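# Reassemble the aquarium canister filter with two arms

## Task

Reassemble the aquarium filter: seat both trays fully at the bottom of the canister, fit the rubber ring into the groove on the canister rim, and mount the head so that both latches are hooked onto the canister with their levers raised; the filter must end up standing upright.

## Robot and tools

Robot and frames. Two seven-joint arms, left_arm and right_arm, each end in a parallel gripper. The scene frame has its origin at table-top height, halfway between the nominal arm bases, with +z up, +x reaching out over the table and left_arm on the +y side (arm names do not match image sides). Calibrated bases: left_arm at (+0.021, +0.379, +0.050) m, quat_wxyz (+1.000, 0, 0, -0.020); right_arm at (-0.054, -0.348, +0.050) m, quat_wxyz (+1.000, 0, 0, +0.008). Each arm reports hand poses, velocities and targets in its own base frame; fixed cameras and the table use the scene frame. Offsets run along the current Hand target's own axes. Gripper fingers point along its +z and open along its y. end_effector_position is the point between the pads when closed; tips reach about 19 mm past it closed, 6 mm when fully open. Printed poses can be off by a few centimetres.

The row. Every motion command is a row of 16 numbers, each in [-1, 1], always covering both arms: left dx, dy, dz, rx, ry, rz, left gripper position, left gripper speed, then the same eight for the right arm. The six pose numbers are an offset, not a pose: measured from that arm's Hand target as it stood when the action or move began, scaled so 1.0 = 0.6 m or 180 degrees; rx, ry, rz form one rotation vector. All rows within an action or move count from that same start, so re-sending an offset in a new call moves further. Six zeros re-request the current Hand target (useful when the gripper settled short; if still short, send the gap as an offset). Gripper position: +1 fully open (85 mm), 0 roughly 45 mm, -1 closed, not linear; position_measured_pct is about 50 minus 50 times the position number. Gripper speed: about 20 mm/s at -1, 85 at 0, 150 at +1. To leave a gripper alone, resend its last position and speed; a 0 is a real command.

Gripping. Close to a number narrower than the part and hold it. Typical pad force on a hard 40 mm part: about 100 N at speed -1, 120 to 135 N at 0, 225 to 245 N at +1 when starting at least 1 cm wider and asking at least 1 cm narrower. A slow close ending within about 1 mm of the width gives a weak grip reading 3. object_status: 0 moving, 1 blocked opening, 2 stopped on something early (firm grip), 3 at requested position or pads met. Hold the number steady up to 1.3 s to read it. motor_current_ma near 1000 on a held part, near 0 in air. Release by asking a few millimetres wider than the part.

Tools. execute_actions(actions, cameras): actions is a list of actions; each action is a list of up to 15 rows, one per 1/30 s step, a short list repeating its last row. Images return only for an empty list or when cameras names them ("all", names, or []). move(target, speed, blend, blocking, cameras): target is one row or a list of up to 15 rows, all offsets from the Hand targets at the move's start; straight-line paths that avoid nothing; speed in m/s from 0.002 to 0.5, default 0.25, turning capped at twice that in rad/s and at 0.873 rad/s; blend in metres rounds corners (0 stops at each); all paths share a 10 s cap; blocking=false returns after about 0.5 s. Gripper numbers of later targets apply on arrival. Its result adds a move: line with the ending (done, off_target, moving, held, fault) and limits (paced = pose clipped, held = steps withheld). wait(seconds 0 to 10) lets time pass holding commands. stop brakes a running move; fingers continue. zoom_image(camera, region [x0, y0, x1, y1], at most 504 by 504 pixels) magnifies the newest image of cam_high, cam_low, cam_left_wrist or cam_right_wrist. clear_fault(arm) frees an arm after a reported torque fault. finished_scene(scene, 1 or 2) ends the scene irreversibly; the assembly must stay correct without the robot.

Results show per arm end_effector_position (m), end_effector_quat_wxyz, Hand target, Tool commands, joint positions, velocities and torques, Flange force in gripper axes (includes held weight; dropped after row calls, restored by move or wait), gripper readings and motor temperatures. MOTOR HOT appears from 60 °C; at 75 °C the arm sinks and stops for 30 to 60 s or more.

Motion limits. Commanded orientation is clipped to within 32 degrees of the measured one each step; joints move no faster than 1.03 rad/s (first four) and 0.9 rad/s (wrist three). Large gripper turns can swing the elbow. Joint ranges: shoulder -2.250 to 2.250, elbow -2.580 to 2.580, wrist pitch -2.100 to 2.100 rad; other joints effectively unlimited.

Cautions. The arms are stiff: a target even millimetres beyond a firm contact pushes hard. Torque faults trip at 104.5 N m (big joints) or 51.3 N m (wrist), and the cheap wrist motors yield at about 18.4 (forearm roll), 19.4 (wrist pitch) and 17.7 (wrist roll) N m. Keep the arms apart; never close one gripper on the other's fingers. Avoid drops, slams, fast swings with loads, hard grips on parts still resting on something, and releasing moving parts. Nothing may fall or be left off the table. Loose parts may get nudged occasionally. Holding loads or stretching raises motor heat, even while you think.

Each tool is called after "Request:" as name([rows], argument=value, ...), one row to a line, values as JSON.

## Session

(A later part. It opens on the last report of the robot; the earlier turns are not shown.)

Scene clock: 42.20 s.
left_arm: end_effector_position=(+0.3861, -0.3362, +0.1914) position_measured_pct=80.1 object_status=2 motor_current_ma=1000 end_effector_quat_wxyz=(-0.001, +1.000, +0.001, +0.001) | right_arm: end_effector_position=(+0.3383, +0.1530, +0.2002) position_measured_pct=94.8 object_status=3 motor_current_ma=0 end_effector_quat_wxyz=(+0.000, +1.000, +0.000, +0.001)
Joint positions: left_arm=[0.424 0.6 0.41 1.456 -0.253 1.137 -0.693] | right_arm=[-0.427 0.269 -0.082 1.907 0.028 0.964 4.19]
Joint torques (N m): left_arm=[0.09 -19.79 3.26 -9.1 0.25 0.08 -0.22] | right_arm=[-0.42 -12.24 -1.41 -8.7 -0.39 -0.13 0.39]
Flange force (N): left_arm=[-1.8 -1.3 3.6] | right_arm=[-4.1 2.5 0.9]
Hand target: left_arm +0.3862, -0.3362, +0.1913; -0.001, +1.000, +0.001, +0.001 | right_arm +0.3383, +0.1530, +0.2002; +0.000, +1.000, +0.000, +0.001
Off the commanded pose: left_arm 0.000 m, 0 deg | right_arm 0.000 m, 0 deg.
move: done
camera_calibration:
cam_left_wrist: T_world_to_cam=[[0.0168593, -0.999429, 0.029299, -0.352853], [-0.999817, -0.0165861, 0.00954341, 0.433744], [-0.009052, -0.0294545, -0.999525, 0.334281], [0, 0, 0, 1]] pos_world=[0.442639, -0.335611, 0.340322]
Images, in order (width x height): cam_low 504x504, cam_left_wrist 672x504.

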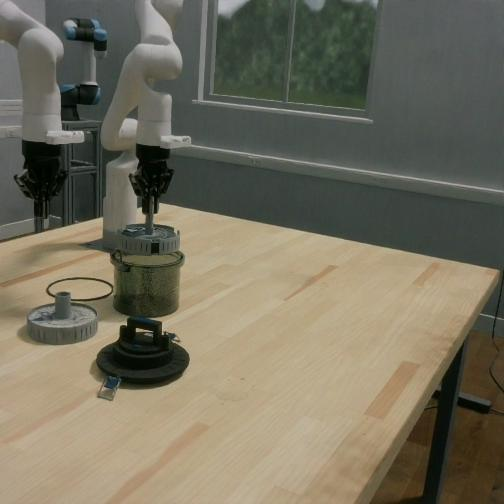

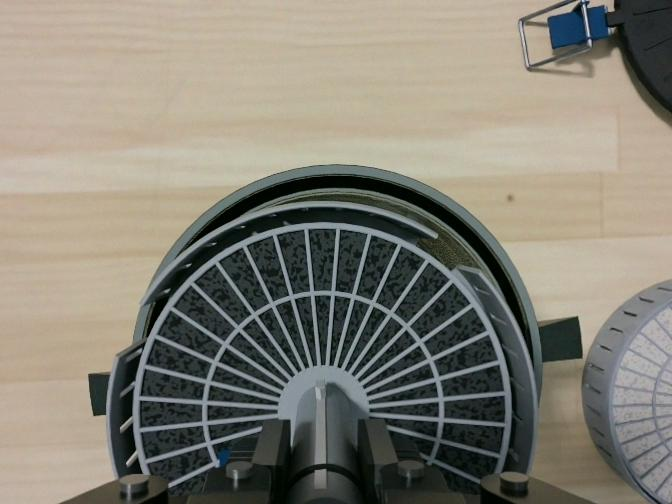

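Request:
move(target=[0.0067,0.0108,0.0,0,0,0,-0.68,-1,0,0,0,0,0,0,-0.9,1], speed=0.05, cameras=["cam_left_wrist","cam_low"])

Request:
zoom_image(camera="cam_left_wrist", region=[70, 170, 322, 422])

Request:
zoom_image(camera="cam_left_wrist", region=[310, 170, 562, 422])

Request:
zoom_image(camera="cam_low", region=[90, 190, 210, 320])

Scene clock: 46.03 s.
left_arm: end_effector_position=(+0.3902, -0.3427, +0.1913) position_measured_pct=80.1 object_status=2 motor_current_ma=1000 end_effector_quat_wxyz=(-0.001, +1.000, +0.001, +0.001) | right_arm: end_effector_position=(+0.3383, +0.1530, +0.2002) position_measured_pct=94.8 object_status=3 motor_current_ma=0 end_effector_quat_wxyz=(+0.000, +1.000, +0.000, +0.001)
Joint positions: left_arm=[0.434 0.617 0.409 1.427 -0.256 1.15 -0.689] | right_arm=[-0.427 0.269 -0.082 1.907 0.028 0.964 4.19]
Joint torques (N m): left_arm=[-0.11 -20.7 3.44 -9.05 0.25 0.11 -0.18] | right_arm=[-0.41 -12.26 -1.4 -8.71 -0.39 -0.14 0.42]
Flange force (N): left_arm=[-0.7 0.1 4.1] | right_arm=[-4.1 2.4 0.9]
Hand target: left_arm +0.3902, -0.3427, +0.1913; -0.001, +1.000, +0.001, +0.001 | right_arm +0.3383, +0.1530, +0.2002; +0.000, +1.000, +0.000, +0.001
Off the commanded pose: left_arm 0.000 m, 0 deg | right_arm 0.000 m, 0 deg.
move: done
camera_calibration:
cam_left_wrist: T_world_to_cam=[[0.0167593, -0.99943, 0.0293004, -0.359372], [-0.999819, -0.0164861, 0.00954122, 0.437772], [-0.00905274, -0.029455, -0.999525, 0.334027], [0, 0, 0, 1]] pos_world=[0.446739, -0.342111, 0.340222]
Images, in order (width x height): cam_low 504x504, cam_left_wrist 672x504.

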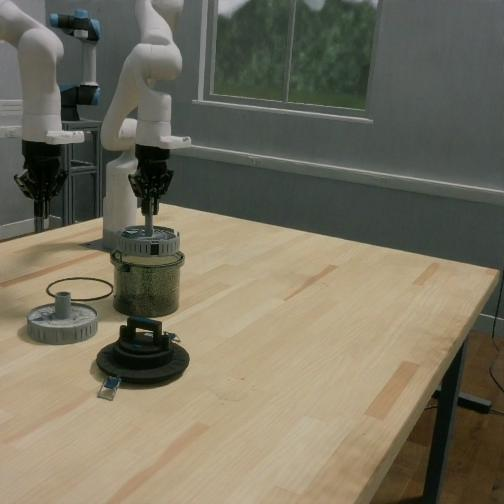

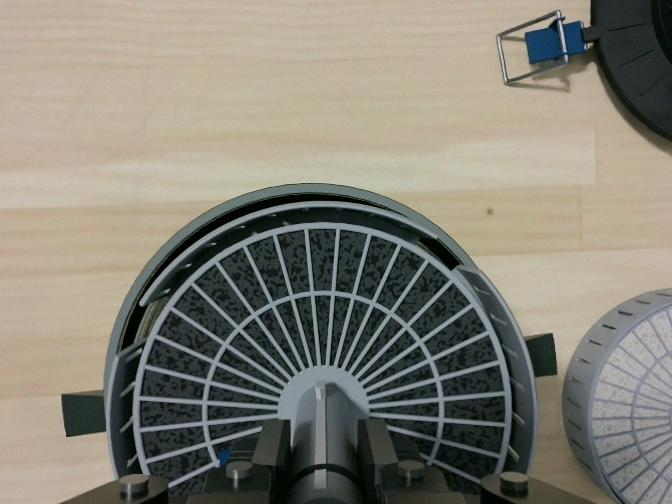

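Scaled by 2.000.

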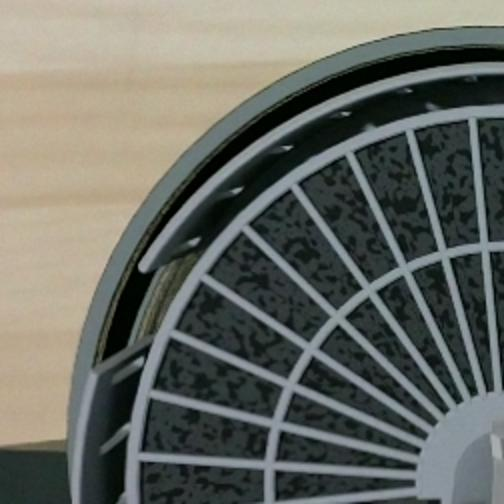

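Scaled by 2.000.

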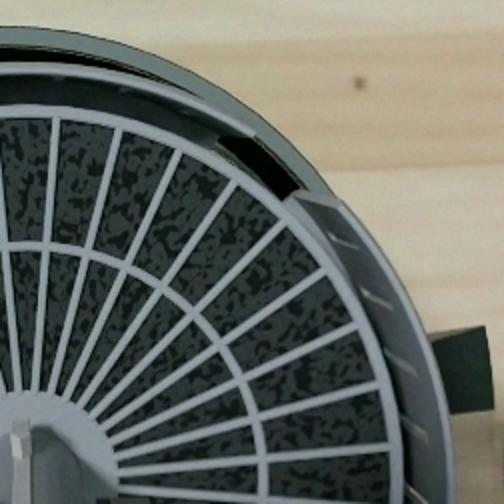

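Scaled by 3.877.

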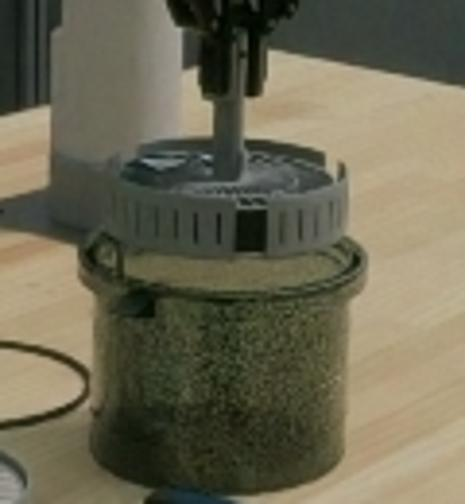

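Request:
move([
  [-0.005,-0.02,0.0,0,0,0,-0.68,-1,0,0,0,0,0,0,-0.9,1],
  [-0.005,-0.0085,0.0,0,0,0,-0.68,-1,0,0,0,0,0,0,-0.9,1],
], speed=0.05, cameras=["cam_left_wrist","cam_low"])

Request:
zoom_image(camera="cam_left_wrist", region=[70, 170, 322, 422])

Request:
zoom_image(camera="cam_left_wrist", region=[310, 170, 562, 422])

Scene clock: 48.73 s.
left_arm: end_effector_position=(+0.3872, -0.3376, +0.1913) position_measured_pct=80.1 object_status=2 motor_current_ma=1000 end_effector_quat_wxyz=(-0.001, +1.000, +0.001, +0.001) | right_arm: end_effector_position=(+0.3383, +0.1530, +0.2002) position_measured_pct=94.8 object_status=3 motor_current_ma=0 end_effector_quat_wxyz=(+0.000, +1.000, +0.000, +0.001)
Joint positions: left_arm=[0.426 0.604 0.41 1.45 -0.254 1.14 -0.693] | right_arm=[-0.427 0.269 -0.082 1.907 0.028 0.964 4.19]
Joint torques (N m): left_arm=[-0.06 -20.41 3.4 -8.54 0.25 0.09 -0.17] | right_arm=[-0.42 -12.28 -1.39 -8.69 -0.38 -0.14 0.4]
Flange force (N): left_arm=[0.8 1.2 3.2] | right_arm=[-4.0 2.4 0.9]
Hand target: left_arm +0.3872, -0.3376, +0.1913; -0.001, +1.000, +0.001, +0.001 | right_arm +0.3383, +0.1530, +0.2002; +0.000, +1.000, +0.000, +0.001
Off the commanded pose: left_arm 0.000 m, 0 deg | right_arm 0.000 m, 0 deg.
move: done
camera_calibration:
cam_left_wrist: T_world_to_cam=[[0.0168593, -0.999429, 0.029299, -0.354171], [-0.999817, -0.0165861, 0.00954341, 0.434822], [-0.009052, -0.0294545, -0.999525, 0.334253], [0, 0, 0, 1]] pos_world=[0.443739, -0.336911, 0.340322]
Images, in order (width x height): cam_low 504x504, cam_left_wrist 672x504.

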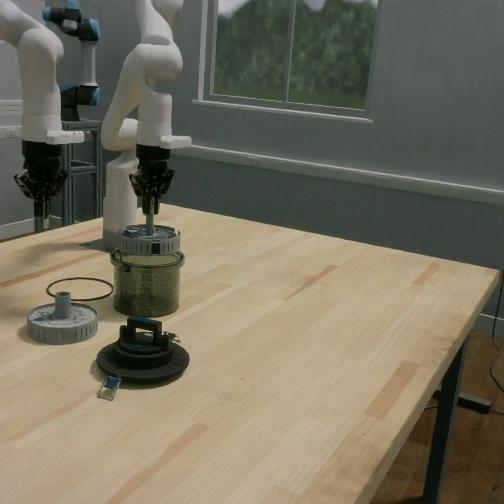

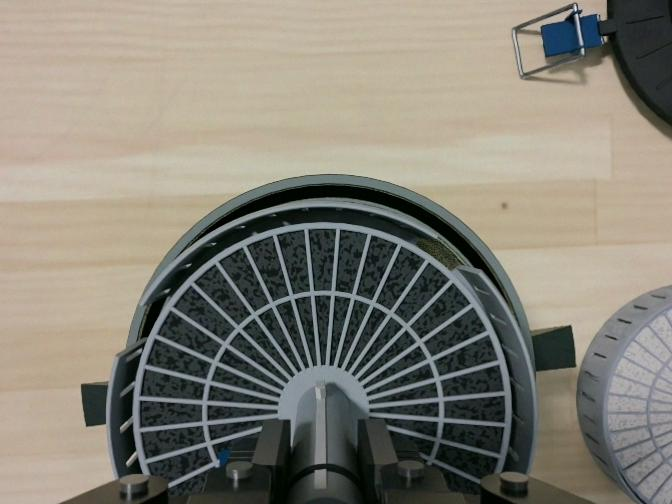

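Scaled by 2.000.

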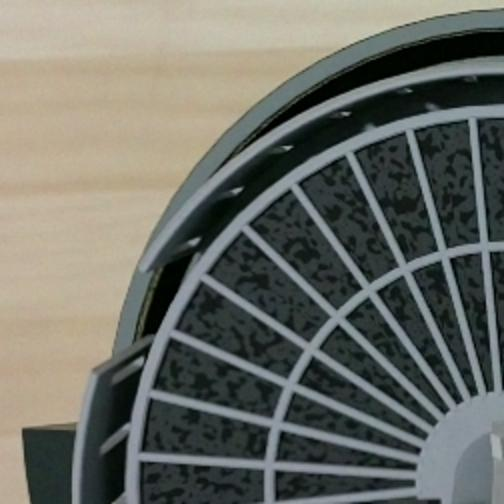

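Scaled by 2.000.

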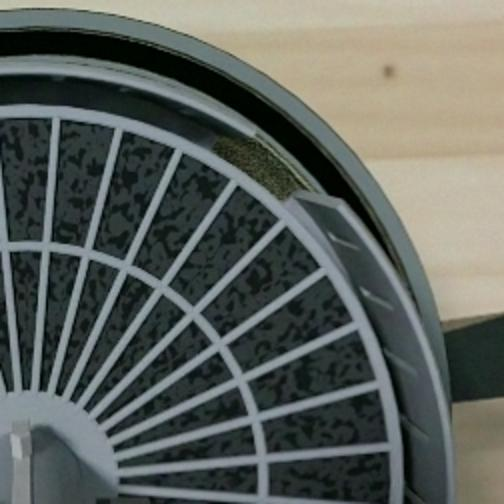

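Request:
move([
  [0.0025,0.003,0.0,0,0,0,-0.68,-1,0,0,0,0,0,0,-0.9,1],
  [0.0025,0.003,0.02,0,0,0,-0.68,-1,0,0,0,0,0,0,-0.9,1],
], speed=0.03, cameras=["cam_left_wrist","cam_low"])

Request:
zoom_image(camera="cam_left_wrist", region=[70, 170, 322, 422])

Request:
zoom_image(camera="cam_left_wrist", region=[310, 170, 562, 422])

Request:
zoom_image(camera="cam_low", region=[90, 190, 210, 320])

Scene clock: 51.27 s.
left_arm: end_effector_position=(+0.3887, -0.3394, +0.1794) position_measured_pct=80.1 object_status=2 motor_current_ma=1000 end_effector_quat_wxyz=(-0.001, +1.000, +0.001, +0.001) | right_arm: end_effector_position=(+0.3383, +0.1530, +0.2002) position_measured_pct=94.8 object_status=3 motor_current_ma=0 end_effector_quat_wxyz=(+0.000, +1.000, +0.000, +0.001)
Joint positions: left_arm=[0.43 0.622 0.405 1.46 -0.261 1.113 -0.687] | right_arm=[-0.427 0.269 -0.082 1.907 0.028 0.964 4.19]
Joint torques (N m): left_arm=[0.04 -20.46 3.5 -8.66 0.24 -0.18 -0.21] | right_arm=[-0.4 -12.26 -1.36 -8.67 -0.39 -0.15 0.4]
Flange force (N): left_arm=[0.1 0.5 2.8] | right_arm=[-4.0 2.3 0.8]
Hand target: left_arm +0.3887, -0.3394, +0.1793; -0.001, +1.000, +0.001, +0.001 | right_arm +0.3383, +0.1530, +0.2002; +0.000, +1.000, +0.000, +0.001
Off the commanded pose: left_arm 0.000 m, 0 deg | right_arm 0.000 m, 0 deg.
move: done
camera_calibration:
cam_left_wrist: T_world_to_cam=[[0.0167593, -0.99943, 0.0293004, -0.3557], [-0.999819, -0.0164861, 0.00954122, 0.43644], [-0.00905274, -0.029455, -0.999525, 0.322217], [0, 0, 0, 1]] pos_world=[0.445239, -0.338811, 0.328322]
Images, in order (width x height): cam_low 504x504, cam_left_wrist 672x504.

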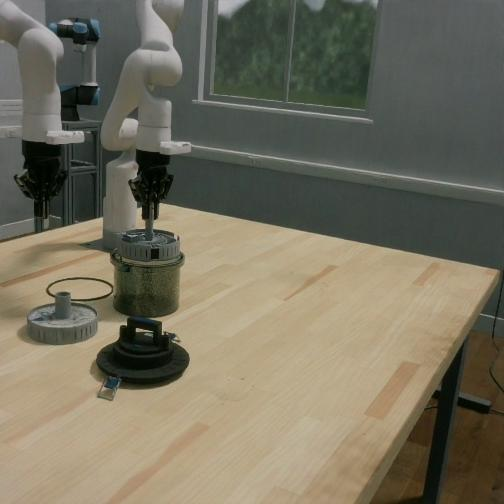

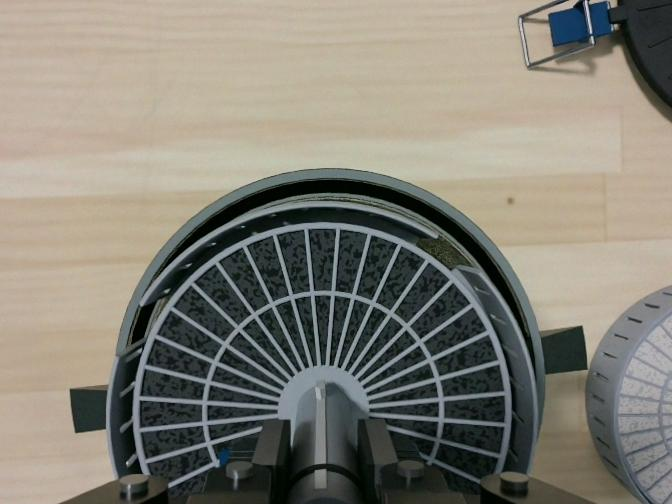

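Scaled by 2.000.

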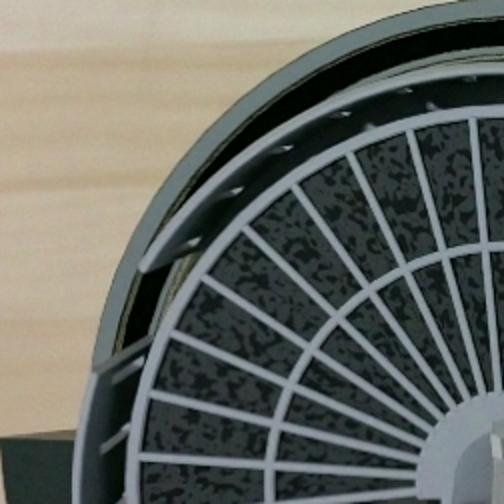

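Scaled by 2.000.

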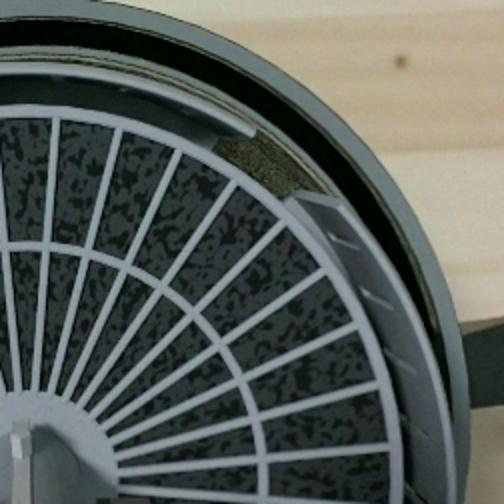

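Scaled by 3.877.

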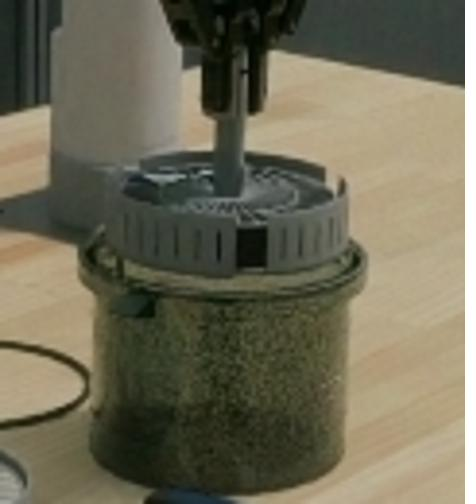

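Request:
zoom_image(camera="cam_low", region=[105, 220, 190, 270])

Request:
zoom_image(camera="cam_high", region=[160, 130, 270, 260])

Scaled by 5.929.

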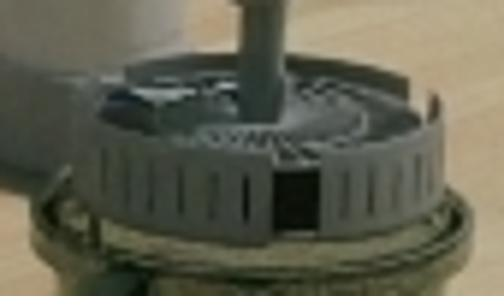

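This scene's latest camera images include none from cam_high. They are from: cam_low, cam_left_wrist. cam_high's image comes with the result of a call that names it in "cameras".

Request:
wait(seconds=0, cameras=["cam_high","cam_low"])

Request:
zoom_image(camera="cam_high", region=[165, 145, 265, 245])

Request:
zoom_image(camera="cam_low", region=[105, 220, 190, 270])

Scene clock: 52.83 s.
left_arm: end_effector_position=(+0.3887, -0.3394, +0.1793) position_measured_pct=80.1 object_status=2 motor_current_ma=1000 end_effector_quat_wxyz=(-0.001, +1.000, +0.001, +0.001) | right_arm: end_effector_position=(+0.3383, +0.1530, +0.2002) position_measured_pct=94.8 object_status=3 motor_current_ma=0 end_effector_quat_wxyz=(+0.000, +1.000, +0.000, +0.001)
Joint positions: left_arm=[0.43 0.622 0.405 1.46 -0.261 1.113 -0.687] | right_arm=[-0.427 0.269 -0.082 1.907 0.028 0.964 4.19]
Joint torques (N m): left_arm=[-0.01 -20.42 3.51 -8.94 0.24 0.07 -0.21] | right_arm=[-0.39 -12.28 -1.39 -8.72 -0.38 -0.16 0.41]
Flange force (N): left_arm=[-1.2 -0.5 3.9] | right_arm=[-4.1 2.4 0.9]
Hand target: left_arm +0.3887, -0.3394, +0.1793; -0.001, +1.000, +0.001, +0.001 | right_arm +0.3383, +0.1530, +0.2002; +0.000, +1.000, +0.000, +0.001
Tool commands: left_gripper/position=-0.68 left_gripper/speed=-1.0 right_gripper/position=-0.9 right_gripper/speed=+1.0
Off the commanded pose: left_arm 0.000 m, 0 deg | right_arm 0.000 m, 0 deg.
Images, in order (width x height): cam_high 504x504, cam_low 504x504.

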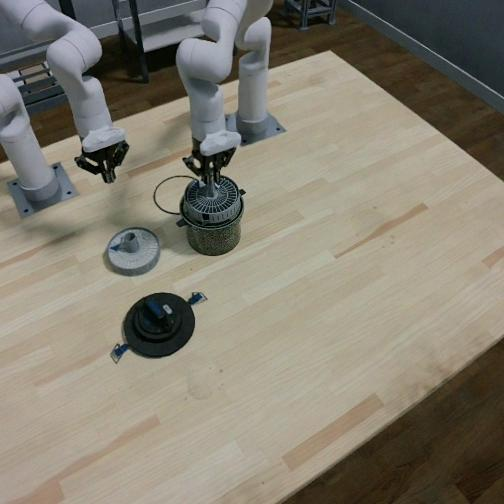

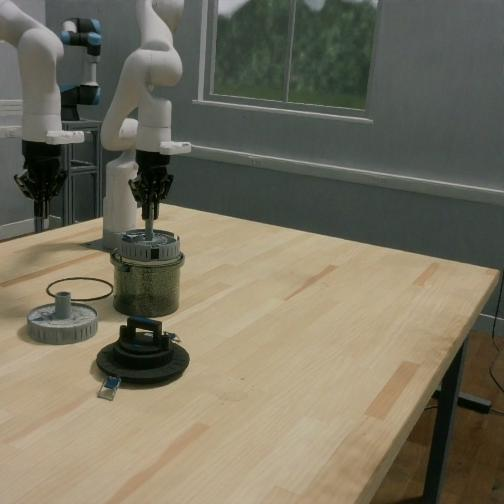

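Scaled by 5.040.

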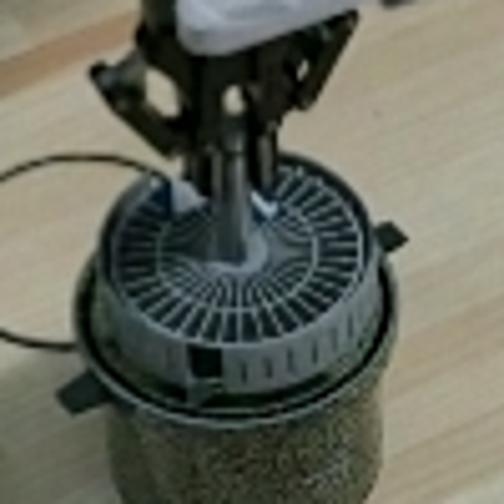

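Scaled by 5.929.

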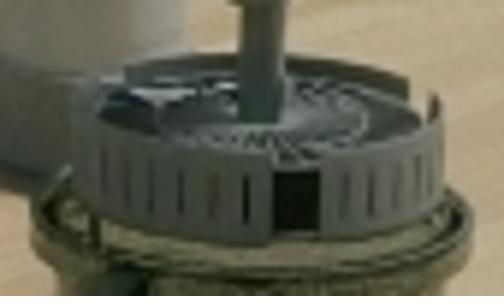

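Request:
move([
  [0.001,0.0035,0.0,0,0,0,-0.68,-1,0,0,0,0,0,0,-0.9,1],
  [0.001,0.0035,0.0133,0,0,0,-0.68,-1,0,0,0,0,0,0,-0.9,1],
], speed=0.03, cameras=["cam_left_wrist","cam_low","cam_high"])

Request:
zoom_image(camera="cam_left_wrist", region=[70, 170, 322, 422])

Request:
zoom_image(camera="cam_left_wrist", region=[310, 170, 562, 422])

Request:
zoom_image(camera="cam_low", region=[105, 220, 190, 270])

Request:
zoom_image(camera="cam_high", region=[165, 145, 265, 245])

Scene clock: 58.00 s.
left_arm: end_effector_position=(+0.3893, -0.3415, +0.1714) position_measured_pct=80.1 object_status=2 motor_current_ma=1000 end_effector_quat_wxyz=(-0.001, +1.000, +0.001, +0.001) | right_arm: end_effector_position=(+0.3383, +0.1530, +0.2002) position_measured_pct=94.8 object_status=3 motor_current_ma=0 end_effector_quat_wxyz=(+0.000, +1.000, +0.000, +0.001)
Joint positions: left_arm=[0.436 0.635 0.401 1.465 -0.265 1.096 -0.681] | right_arm=[-0.427 0.269 -0.082 1.907 0.028 0.964 4.19]
Joint torques (N m): left_arm=[-0.06 -20.58 3.53 -8.87 0.22 0.17 -0.19] | right_arm=[-0.42 -12.25 -1.4 -8.71 -0.37 -0.14 0.42]
Flange force (N): left_arm=[-1.4 -0.6 4.1] | right_arm=[-4.1 2.4 0.9]
Hand target: left_arm +0.3893, -0.3415, +0.1713; -0.001, +1.000, +0.001, +0.001 | right_arm +0.3383, +0.1530, +0.2002; +0.000, +1.000, +0.000, +0.001
Off the commanded pose: left_arm 0.000 m, 0 deg | right_arm 0.000 m, 0 deg.
move: done
camera_calibration:
cam_left_wrist: T_world_to_cam=[[0.0167593, -0.99943, 0.0293004, -0.357474], [-0.999819, -0.0164861, 0.00954122, 0.437083], [-0.00905274, -0.029455, -0.999525, 0.314167], [0, 0, 0, 1]] pos_world=[0.445839, -0.340811, 0.320322]
Images, in order (width x height): cam_high 504x504, cam_low 504x504, cam_left_wrist 672x504.

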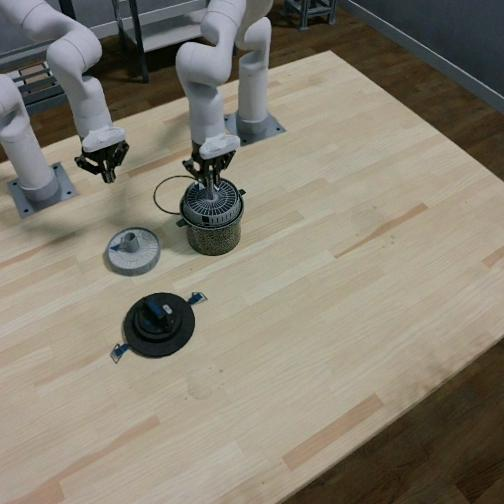

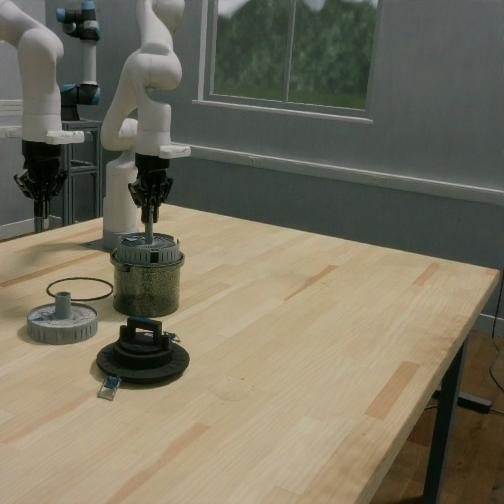

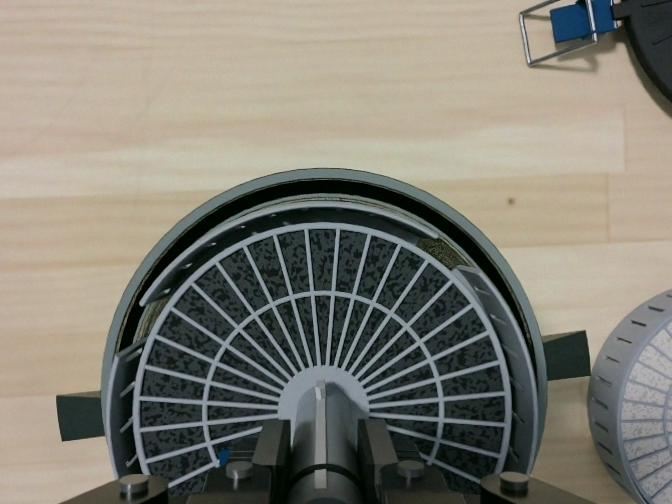

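Scaled by 2.000.

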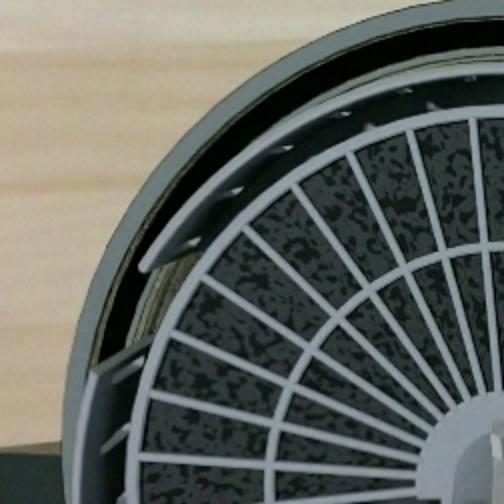

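Scaled by 2.000.

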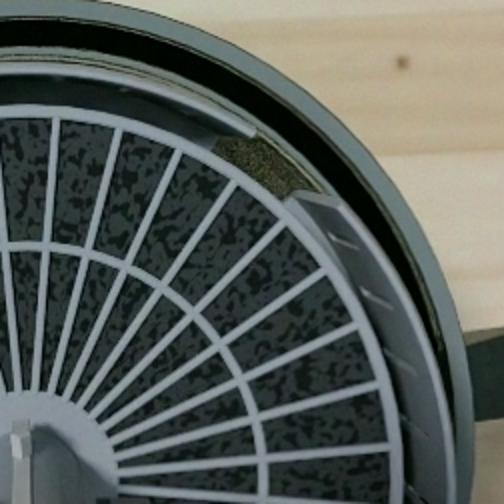

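Scaled by 5.929.

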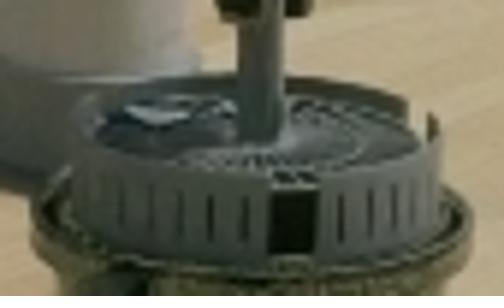

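Scaled by 5.040.

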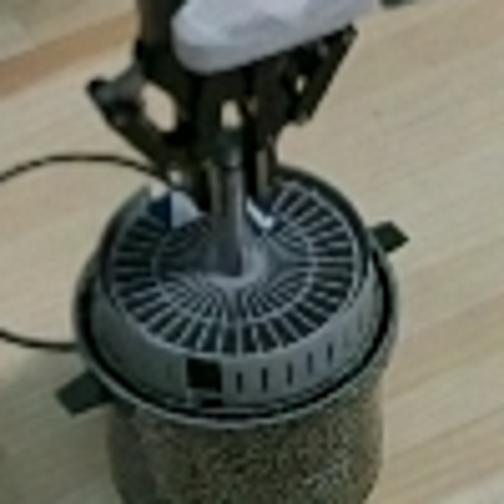

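Request:
move([
  [0.001,0.0,0.02,0,0,0,-0.68,-1,0,0,0,0,0,0,-0.9,1],
], speed=0.02, cameras=["cam_left_wrist","cam_low","cam_high"])

Request:
zoom_image(camera="cam_low", region=[105, 220, 190, 270])

Request:
zoom_image(camera="cam_high", region=[165, 145, 265, 245])

Scene clock: 59.47 s.
left_arm: end_effector_position=(+0.3899, -0.3415, +0.1594) position_measured_pct=80.1 object_status=2 motor_current_ma=1000 end_effector_quat_wxyz=(-0.001, +1.000, +0.001, +0.001) | right_arm: end_effector_position=(+0.3383, +0.1530, +0.2002) position_measured_pct=94.8 object_status=3 motor_current_ma=0 end_effector_quat_wxyz=(+0.000, +1.000, +0.000, +0.001)
Joint positions: left_arm=[0.438 0.65 0.396 1.48 -0.272 1.066 -0.677] | right_arm=[-0.427 0.269 -0.082 1.907 0.028 0.964 4.19]
Joint torques (N m): left_arm=[-0.03 -20.86 3.39 -8.55 0.31 -0.21 -0.27] | right_arm=[-0.39 -12.25 -1.33 -8.72 -0.36 -0.16 0.41]
Flange force (N): left_arm=[-0.2 0.6 3.1] | right_arm=[-4.1 2.4 0.9]
Hand target: left_arm +0.3899, -0.3415, +0.1593; -0.001, +1.000, +0.001, +0.001 | right_arm +0.3383, +0.1530, +0.2002; +0.000, +1.000, +0.000, +0.001
Off the commanded pose: left_arm 0.000 m, 0 deg | right_arm 0.000 m, 0 deg.
move: done
camera_calibration:
cam_left_wrist: T_world_to_cam=[[0.0168622, -0.999429, 0.0292972, -0.357177], [-0.999816, -0.0165861, 0.0096434, 0.437731], [-0.00915196, -0.0294545, -0.999524, 0.302222], [0, 0, 0, 1]] pos_world=[0.446439, -0.340811, 0.308321]
Images, in order (width x height): cam_high 504x504, cam_low 504x504, cam_left_wrist 672x504.

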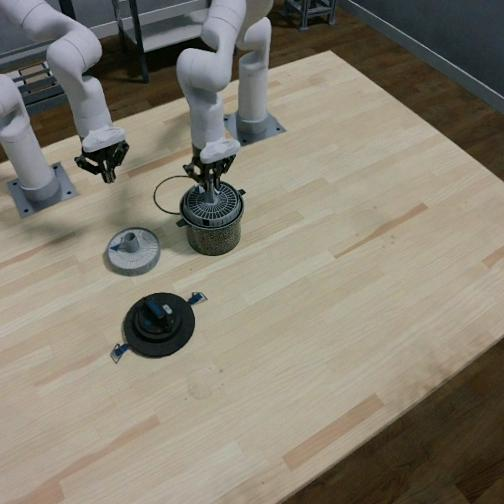

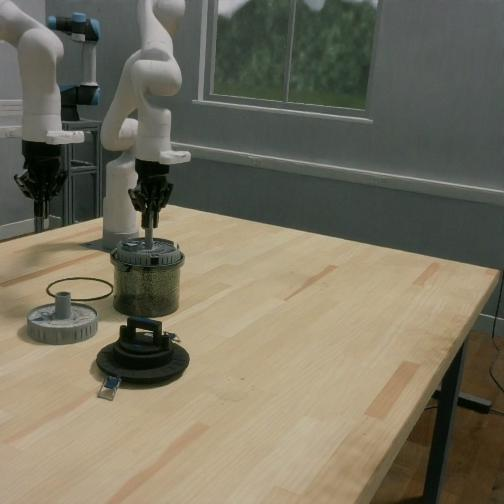

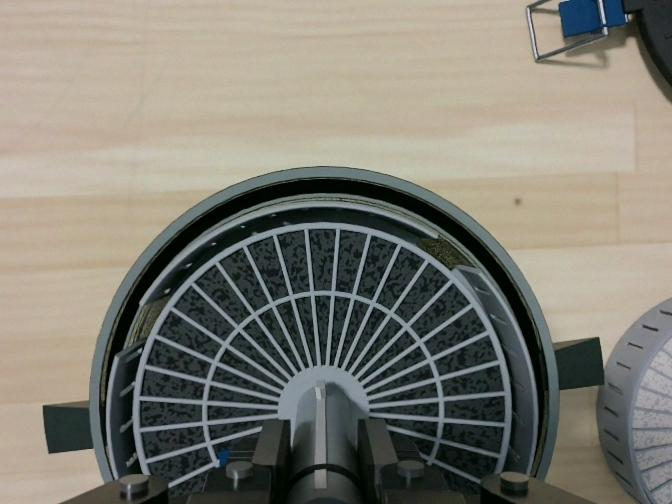

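Scaled by 5.929.

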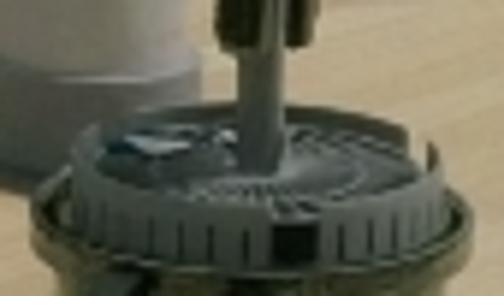

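Scaled by 5.040.

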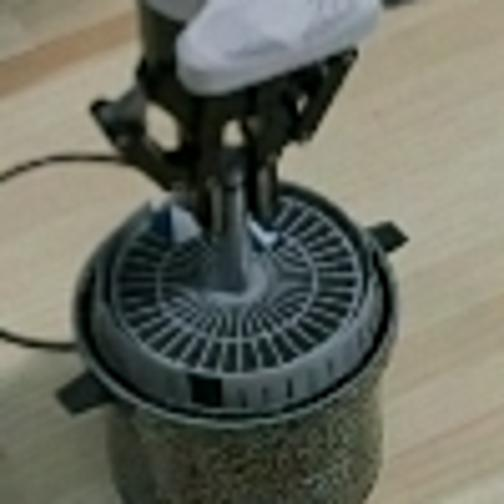

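Request:
move([
  [0.0,0.0,0.1,0,0,0,-0.68,-1,0,0,0,0,0,0,-0.9,1],
], speed=0.03, cameras=["cam_left_wrist","cam_low","cam_high"])

Request:
zoom_image(camera="cam_high", region=[165, 145, 265, 245])

Scene clock: 62.50 s.
left_arm: end_effector_position=(+0.3900, -0.3414, +0.0994) position_measured_pct=80.1 object_status=2 motor_current_ma=1000 end_effector_quat_wxyz=(-0.001, +1.000, +0.001, +0.001) | right_arm: end_effector_position=(+0.3383, +0.1530, +0.2002) position_measured_pct=94.8 object_status=3 motor_current_ma=0 end_effector_quat_wxyz=(+0.000, +1.000, +0.000, +0.001)
Joint positions: left_arm=[0.454 0.73 0.366 1.55 -0.307 0.919 -0.648] | right_arm=[-0.427 0.269 -0.082 1.907 0.028 0.964 4.19]
Joint torques (N m): left_arm=[-0.02 -21.48 3.62 -7.75 0.21 -0.02 -0.16] | right_arm=[-0.44 -12.26 -1.35 -8.69 -0.38 -0.17 0.38]
Flange force (N): left_arm=[-0.6 0.0 3.8] | right_arm=[-4.0 2.5 0.8]
Hand target: left_arm +0.3900, -0.3414, +0.0993; -0.001, +1.000, +0.001, +0.001 | right_arm +0.3383, +0.1530, +0.2002; +0.000, +1.000, +0.000, +0.001
Off the commanded pose: left_arm 0.000 m, 0 deg | right_arm 0.000 m, 0 deg.
move: done
camera_calibration:
cam_left_wrist: T_world_to_cam=[[0.0167593, -0.99943, 0.0293004, -0.355376], [-0.999819, -0.0164861, 0.00954122, 0.43847], [-0.00905274, -0.029455, -0.999525, 0.242207], [0, 0, 0, 1]] pos_world=[0.446539, -0.340811, 0.248322]
Images, in order (width x height): cam_high 504x504, cam_low 504x504, cam_left_wrist 672x504.

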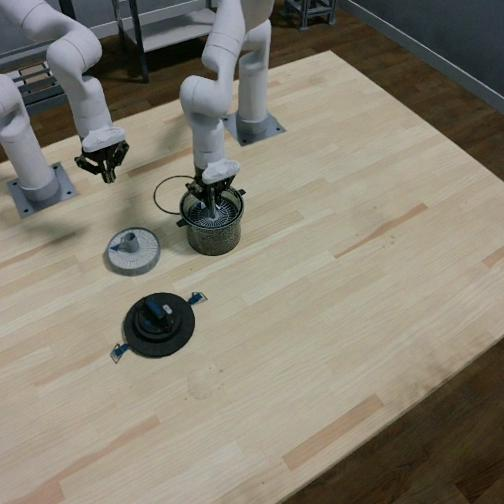

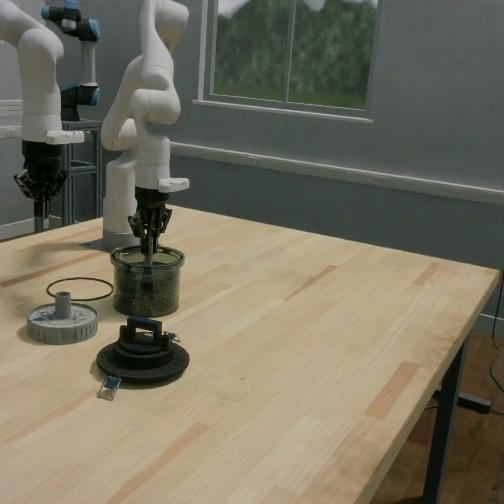

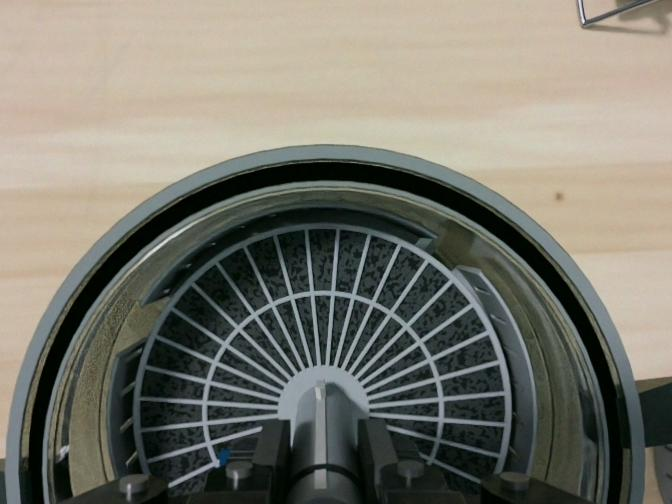

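Scaled by 5.040.

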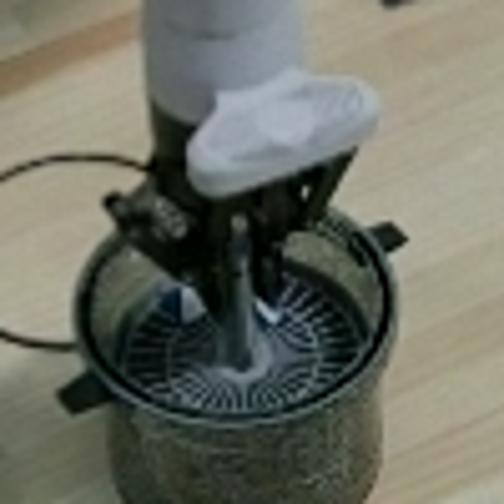

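Request:
zoom_image(camera="cam_left_wrist", region=[380, 180, 540, 300])

Request:
zoom_image(camera="cam_left_wrist", region=[80, 250, 240, 370])

Scaled by 3.150.

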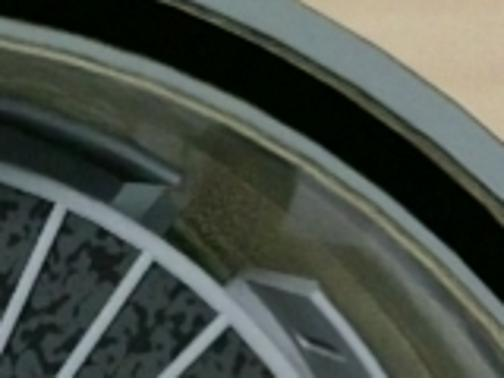

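Scaled by 3.150.

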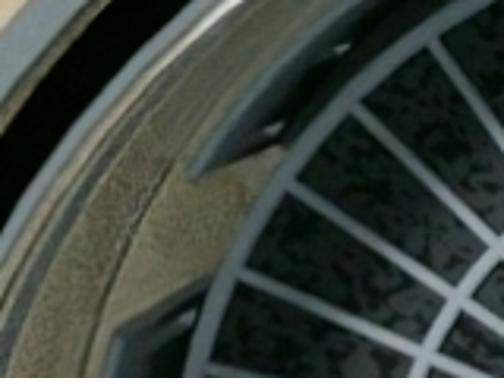

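Request:
move([
  [0.0,0.0,0.04,0,0,0,-0.68,-1,0,0,0,0,0,0,-0.9,1],
], speed=0.02, cameras=["cam_left_wrist"])

Request:
zoom_image(camera="cam_left_wrist", region=[380, 180, 540, 300])

Request:
zoom_image(camera="cam_left_wrist", region=[80, 250, 240, 370])

Scene clock: 66.70 s.
left_arm: end_effector_position=(+0.3900, -0.3414, +0.0754) position_measured_pct=80.1 object_status=2 motor_current_ma=1000 end_effector_quat_wxyz=(-0.001, +1.000, +0.001, +0.001) | right_arm: end_effector_position=(+0.3383, +0.1530, +0.2002) position_measured_pct=94.8 object_status=3 motor_current_ma=0 end_effector_quat_wxyz=(+0.000, +1.000, +0.000, +0.001)
Joint positions: left_arm=[0.462 0.766 0.351 1.57 -0.322 0.863 -0.636] | right_arm=[-0.427 0.269 -0.082 1.907 0.028 0.964 4.19]
Joint torques (N m): left_arm=[0 -21.44 3.59 -7.44 0.31 0.1 -0.17] | right_arm=[-0.39 -12.26 -1.41 -8.68 -0.37 -0.18 0.43]
Flange force (N): left_arm=[-1.4 -0.8 3.7] | right_arm=[-4.0 2.3 0.8]
Hand target: left_arm +0.3900, -0.3414, +0.0753; -0.001, +1.000, +0.001, +0.001 | right_arm +0.3383, +0.1530, +0.2002; +0.000, +1.000, +0.000, +0.001
Off the commanded pose: left_arm 0.000 m, 0 deg | right_arm 0.000 m, 0 deg.
move: done
camera_calibration:
cam_left_wrist: T_world_to_cam=[[0.0167593, -0.99943, 0.0293004, -0.354573], [-0.999819, -0.0164861, 0.00954122, 0.438701], [-0.00905274, -0.029455, -0.999525, 0.218222], [0, 0, 0, 1]] pos_world=[0.446539, -0.340711, 0.224322]
Images, in order (width x height): cam_left_wrist 672x504.

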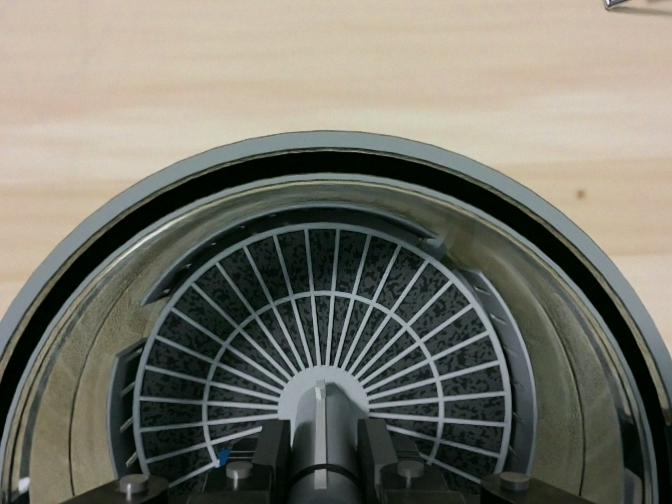

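Scaled by 3.150.

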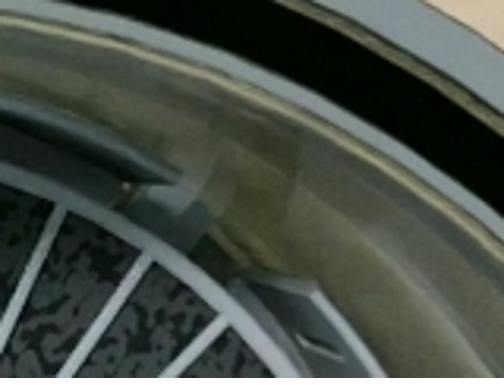

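Scaled by 3.150.

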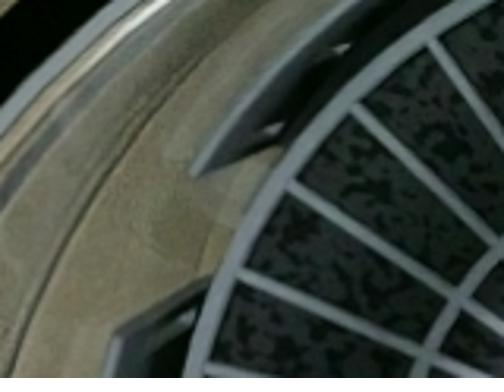

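Request:
move([
  [0.0,0.0,0.0,0,0,-0.0167,-0.68,-1,0,0,0,0,0,0,-0.9,1],
], speed=0.05, cameras=["cam_left_wrist"])

Request:
zoom_image(camera="cam_left_wrist", region=[380, 180, 540, 300])

Request:
zoom_image(camera="cam_left_wrist", region=[80, 250, 240, 370])

Scene clock: 68.60 s.
left_arm: end_effector_position=(+0.3900, -0.3413, +0.0753) position_measured_pct=80.1 object_status=2 motor_current_ma=1000 end_effector_quat_wxyz=(-0.001, +1.000, +0.027, +0.001) | right_arm: end_effector_position=(+0.3383, +0.1530, +0.2002) position_measured_pct=94.8 object_status=3 motor_current_ma=0 end_effector_quat_wxyz=(+0.000, +1.000, +0.000, +0.001)
Joint positions: left_arm=[0.47 0.764 0.337 1.57 -0.309 0.861 -0.594] | right_arm=[-0.427 0.269 -0.082 1.907 0.028 0.964 4.19]
Joint torques (N m): left_arm=[-0.44 -21.69 2.87 -7.54 -0.03 0.2 0.07] | right_arm=[-0.41 -12.27 -1.39 -8.69 -0.38 -0.16 0.41]
Flange force (N): left_arm=[-1.6 -0.4 3.8] | right_arm=[-4.0 2.4 0.9]
Hand target: left_arm +0.3900, -0.3413, +0.0753; -0.001, +1.000, +0.027, +0.001 | right_arm +0.3383, +0.1530, +0.2002; +0.000, +1.000, +0.000, +0.001
Off the commanded pose: left_arm 0.000 m, 0 deg | right_arm 0.000 m, 0 deg.
move: done
camera_calibration:
cam_left_wrist: T_world_to_cam=[[0.0690176, -0.997185, 0.0293052, -0.374218], [-0.997587, -0.0687658, 0.00951662, 0.42001], [-0.00747463, -0.0298913, -0.999525, 0.217455], [0, 0, 0, 1]] pos_world=[0.446449, -0.337782, 0.224322]
Images, in order (width x height): cam_left_wrist 672x504.

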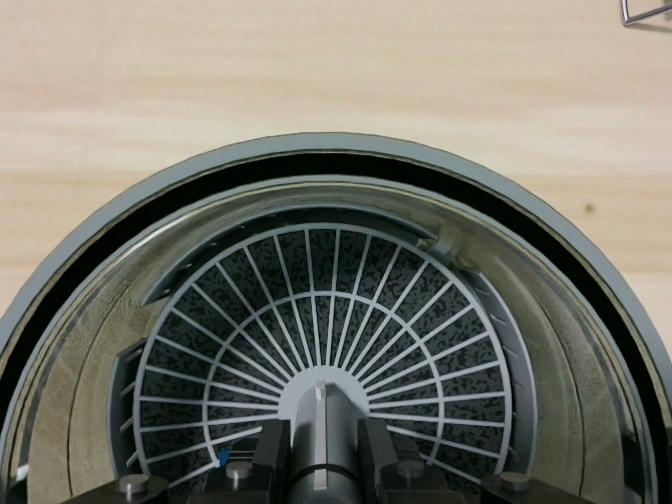

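Scaled by 3.150.

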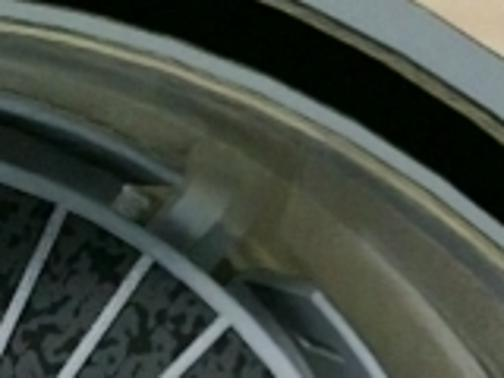

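Scaled by 3.150.

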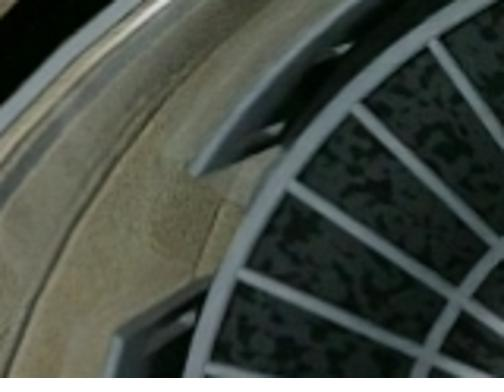

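Request:
move([
  [0.0,0.0,0.022,0,0,0,-0.68,-1,0,0,0,0,0,0,-0.9,1],
], speed=0.015, cameras=["cam_left_wrist"])

Request:
zoom_image(camera="cam_left_wrist", region=[380, 180, 540, 300])

Request:
zoom_image(camera="cam_left_wrist", region=[80, 250, 240, 370])

Scene clock: 70.43 s.
left_arm: end_effector_position=(+0.3900, -0.3414, +0.0622) position_measured_pct=80.1 object_status=2 motor_current_ma=1000 end_effector_quat_wxyz=(-0.001, +1.000, +0.027, +0.001) | right_arm: end_effector_position=(+0.3383, +0.1530, +0.2002) position_measured_pct=94.8 object_status=3 motor_current_ma=0 end_effector_quat_wxyz=(+0.000, +1.000, +0.000, +0.001)
Joint positions: left_arm=[0.475 0.784 0.329 1.579 -0.317 0.831 -0.587] | right_arm=[-0.427 0.269 -0.082 1.907 0.028 0.964 4.19]
Joint torques (N m): left_arm=[-0.15 -21.51 3.27 -7.16 0.08 0.31 -0.26] | right_arm=[-0.38 -12.24 -1.38 -8.7 -0.39 -0.13 0.39]
Flange force (N): left_arm=[-1.9 -0.7 3.7] | right_arm=[-4.1 2.4 0.9]
Hand target: left_arm +0.3900, -0.3414, +0.0621; -0.001, +1.000, +0.027, +0.001 | right_arm +0.3383, +0.1530, +0.2002; +0.000, +1.000, +0.000, +0.001
Off the commanded pose: left_arm 0.000 m, 0 deg | right_arm 0.000 m, 0 deg.
move: done
camera_calibration:
cam_left_wrist: T_world_to_cam=[[0.069218, -0.997168, 0.0294021, -0.373935], [-0.997574, -0.0689652, 0.00952788, 0.420059], [-0.00747317, -0.0299902, -0.999522, 0.204227], [0, 0, 0, 1]] pos_world=[0.446449, -0.337782, 0.211122]
Images, in order (width x height): cam_left_wrist 672x504.

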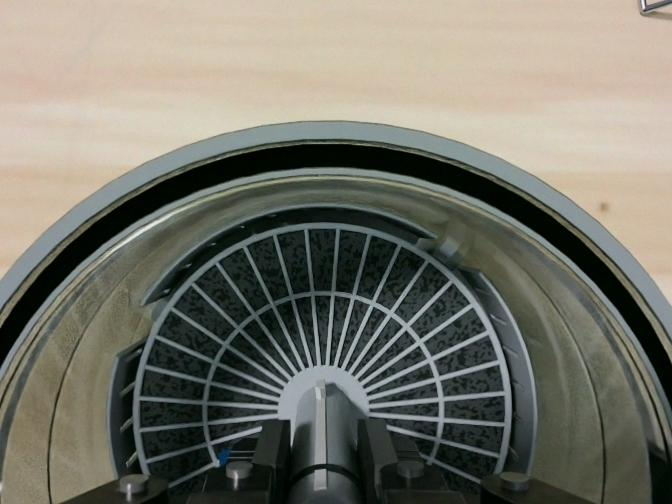

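Scaled by 3.150.

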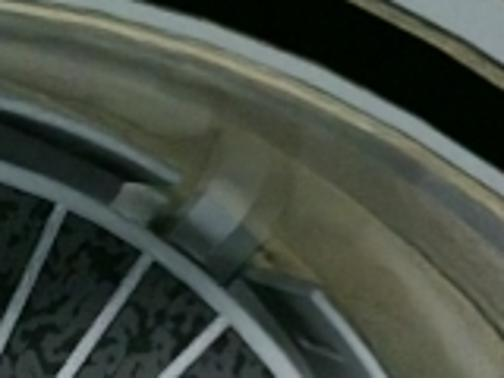

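Scaled by 3.150.

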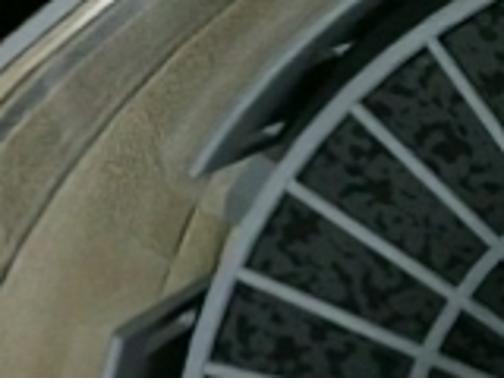

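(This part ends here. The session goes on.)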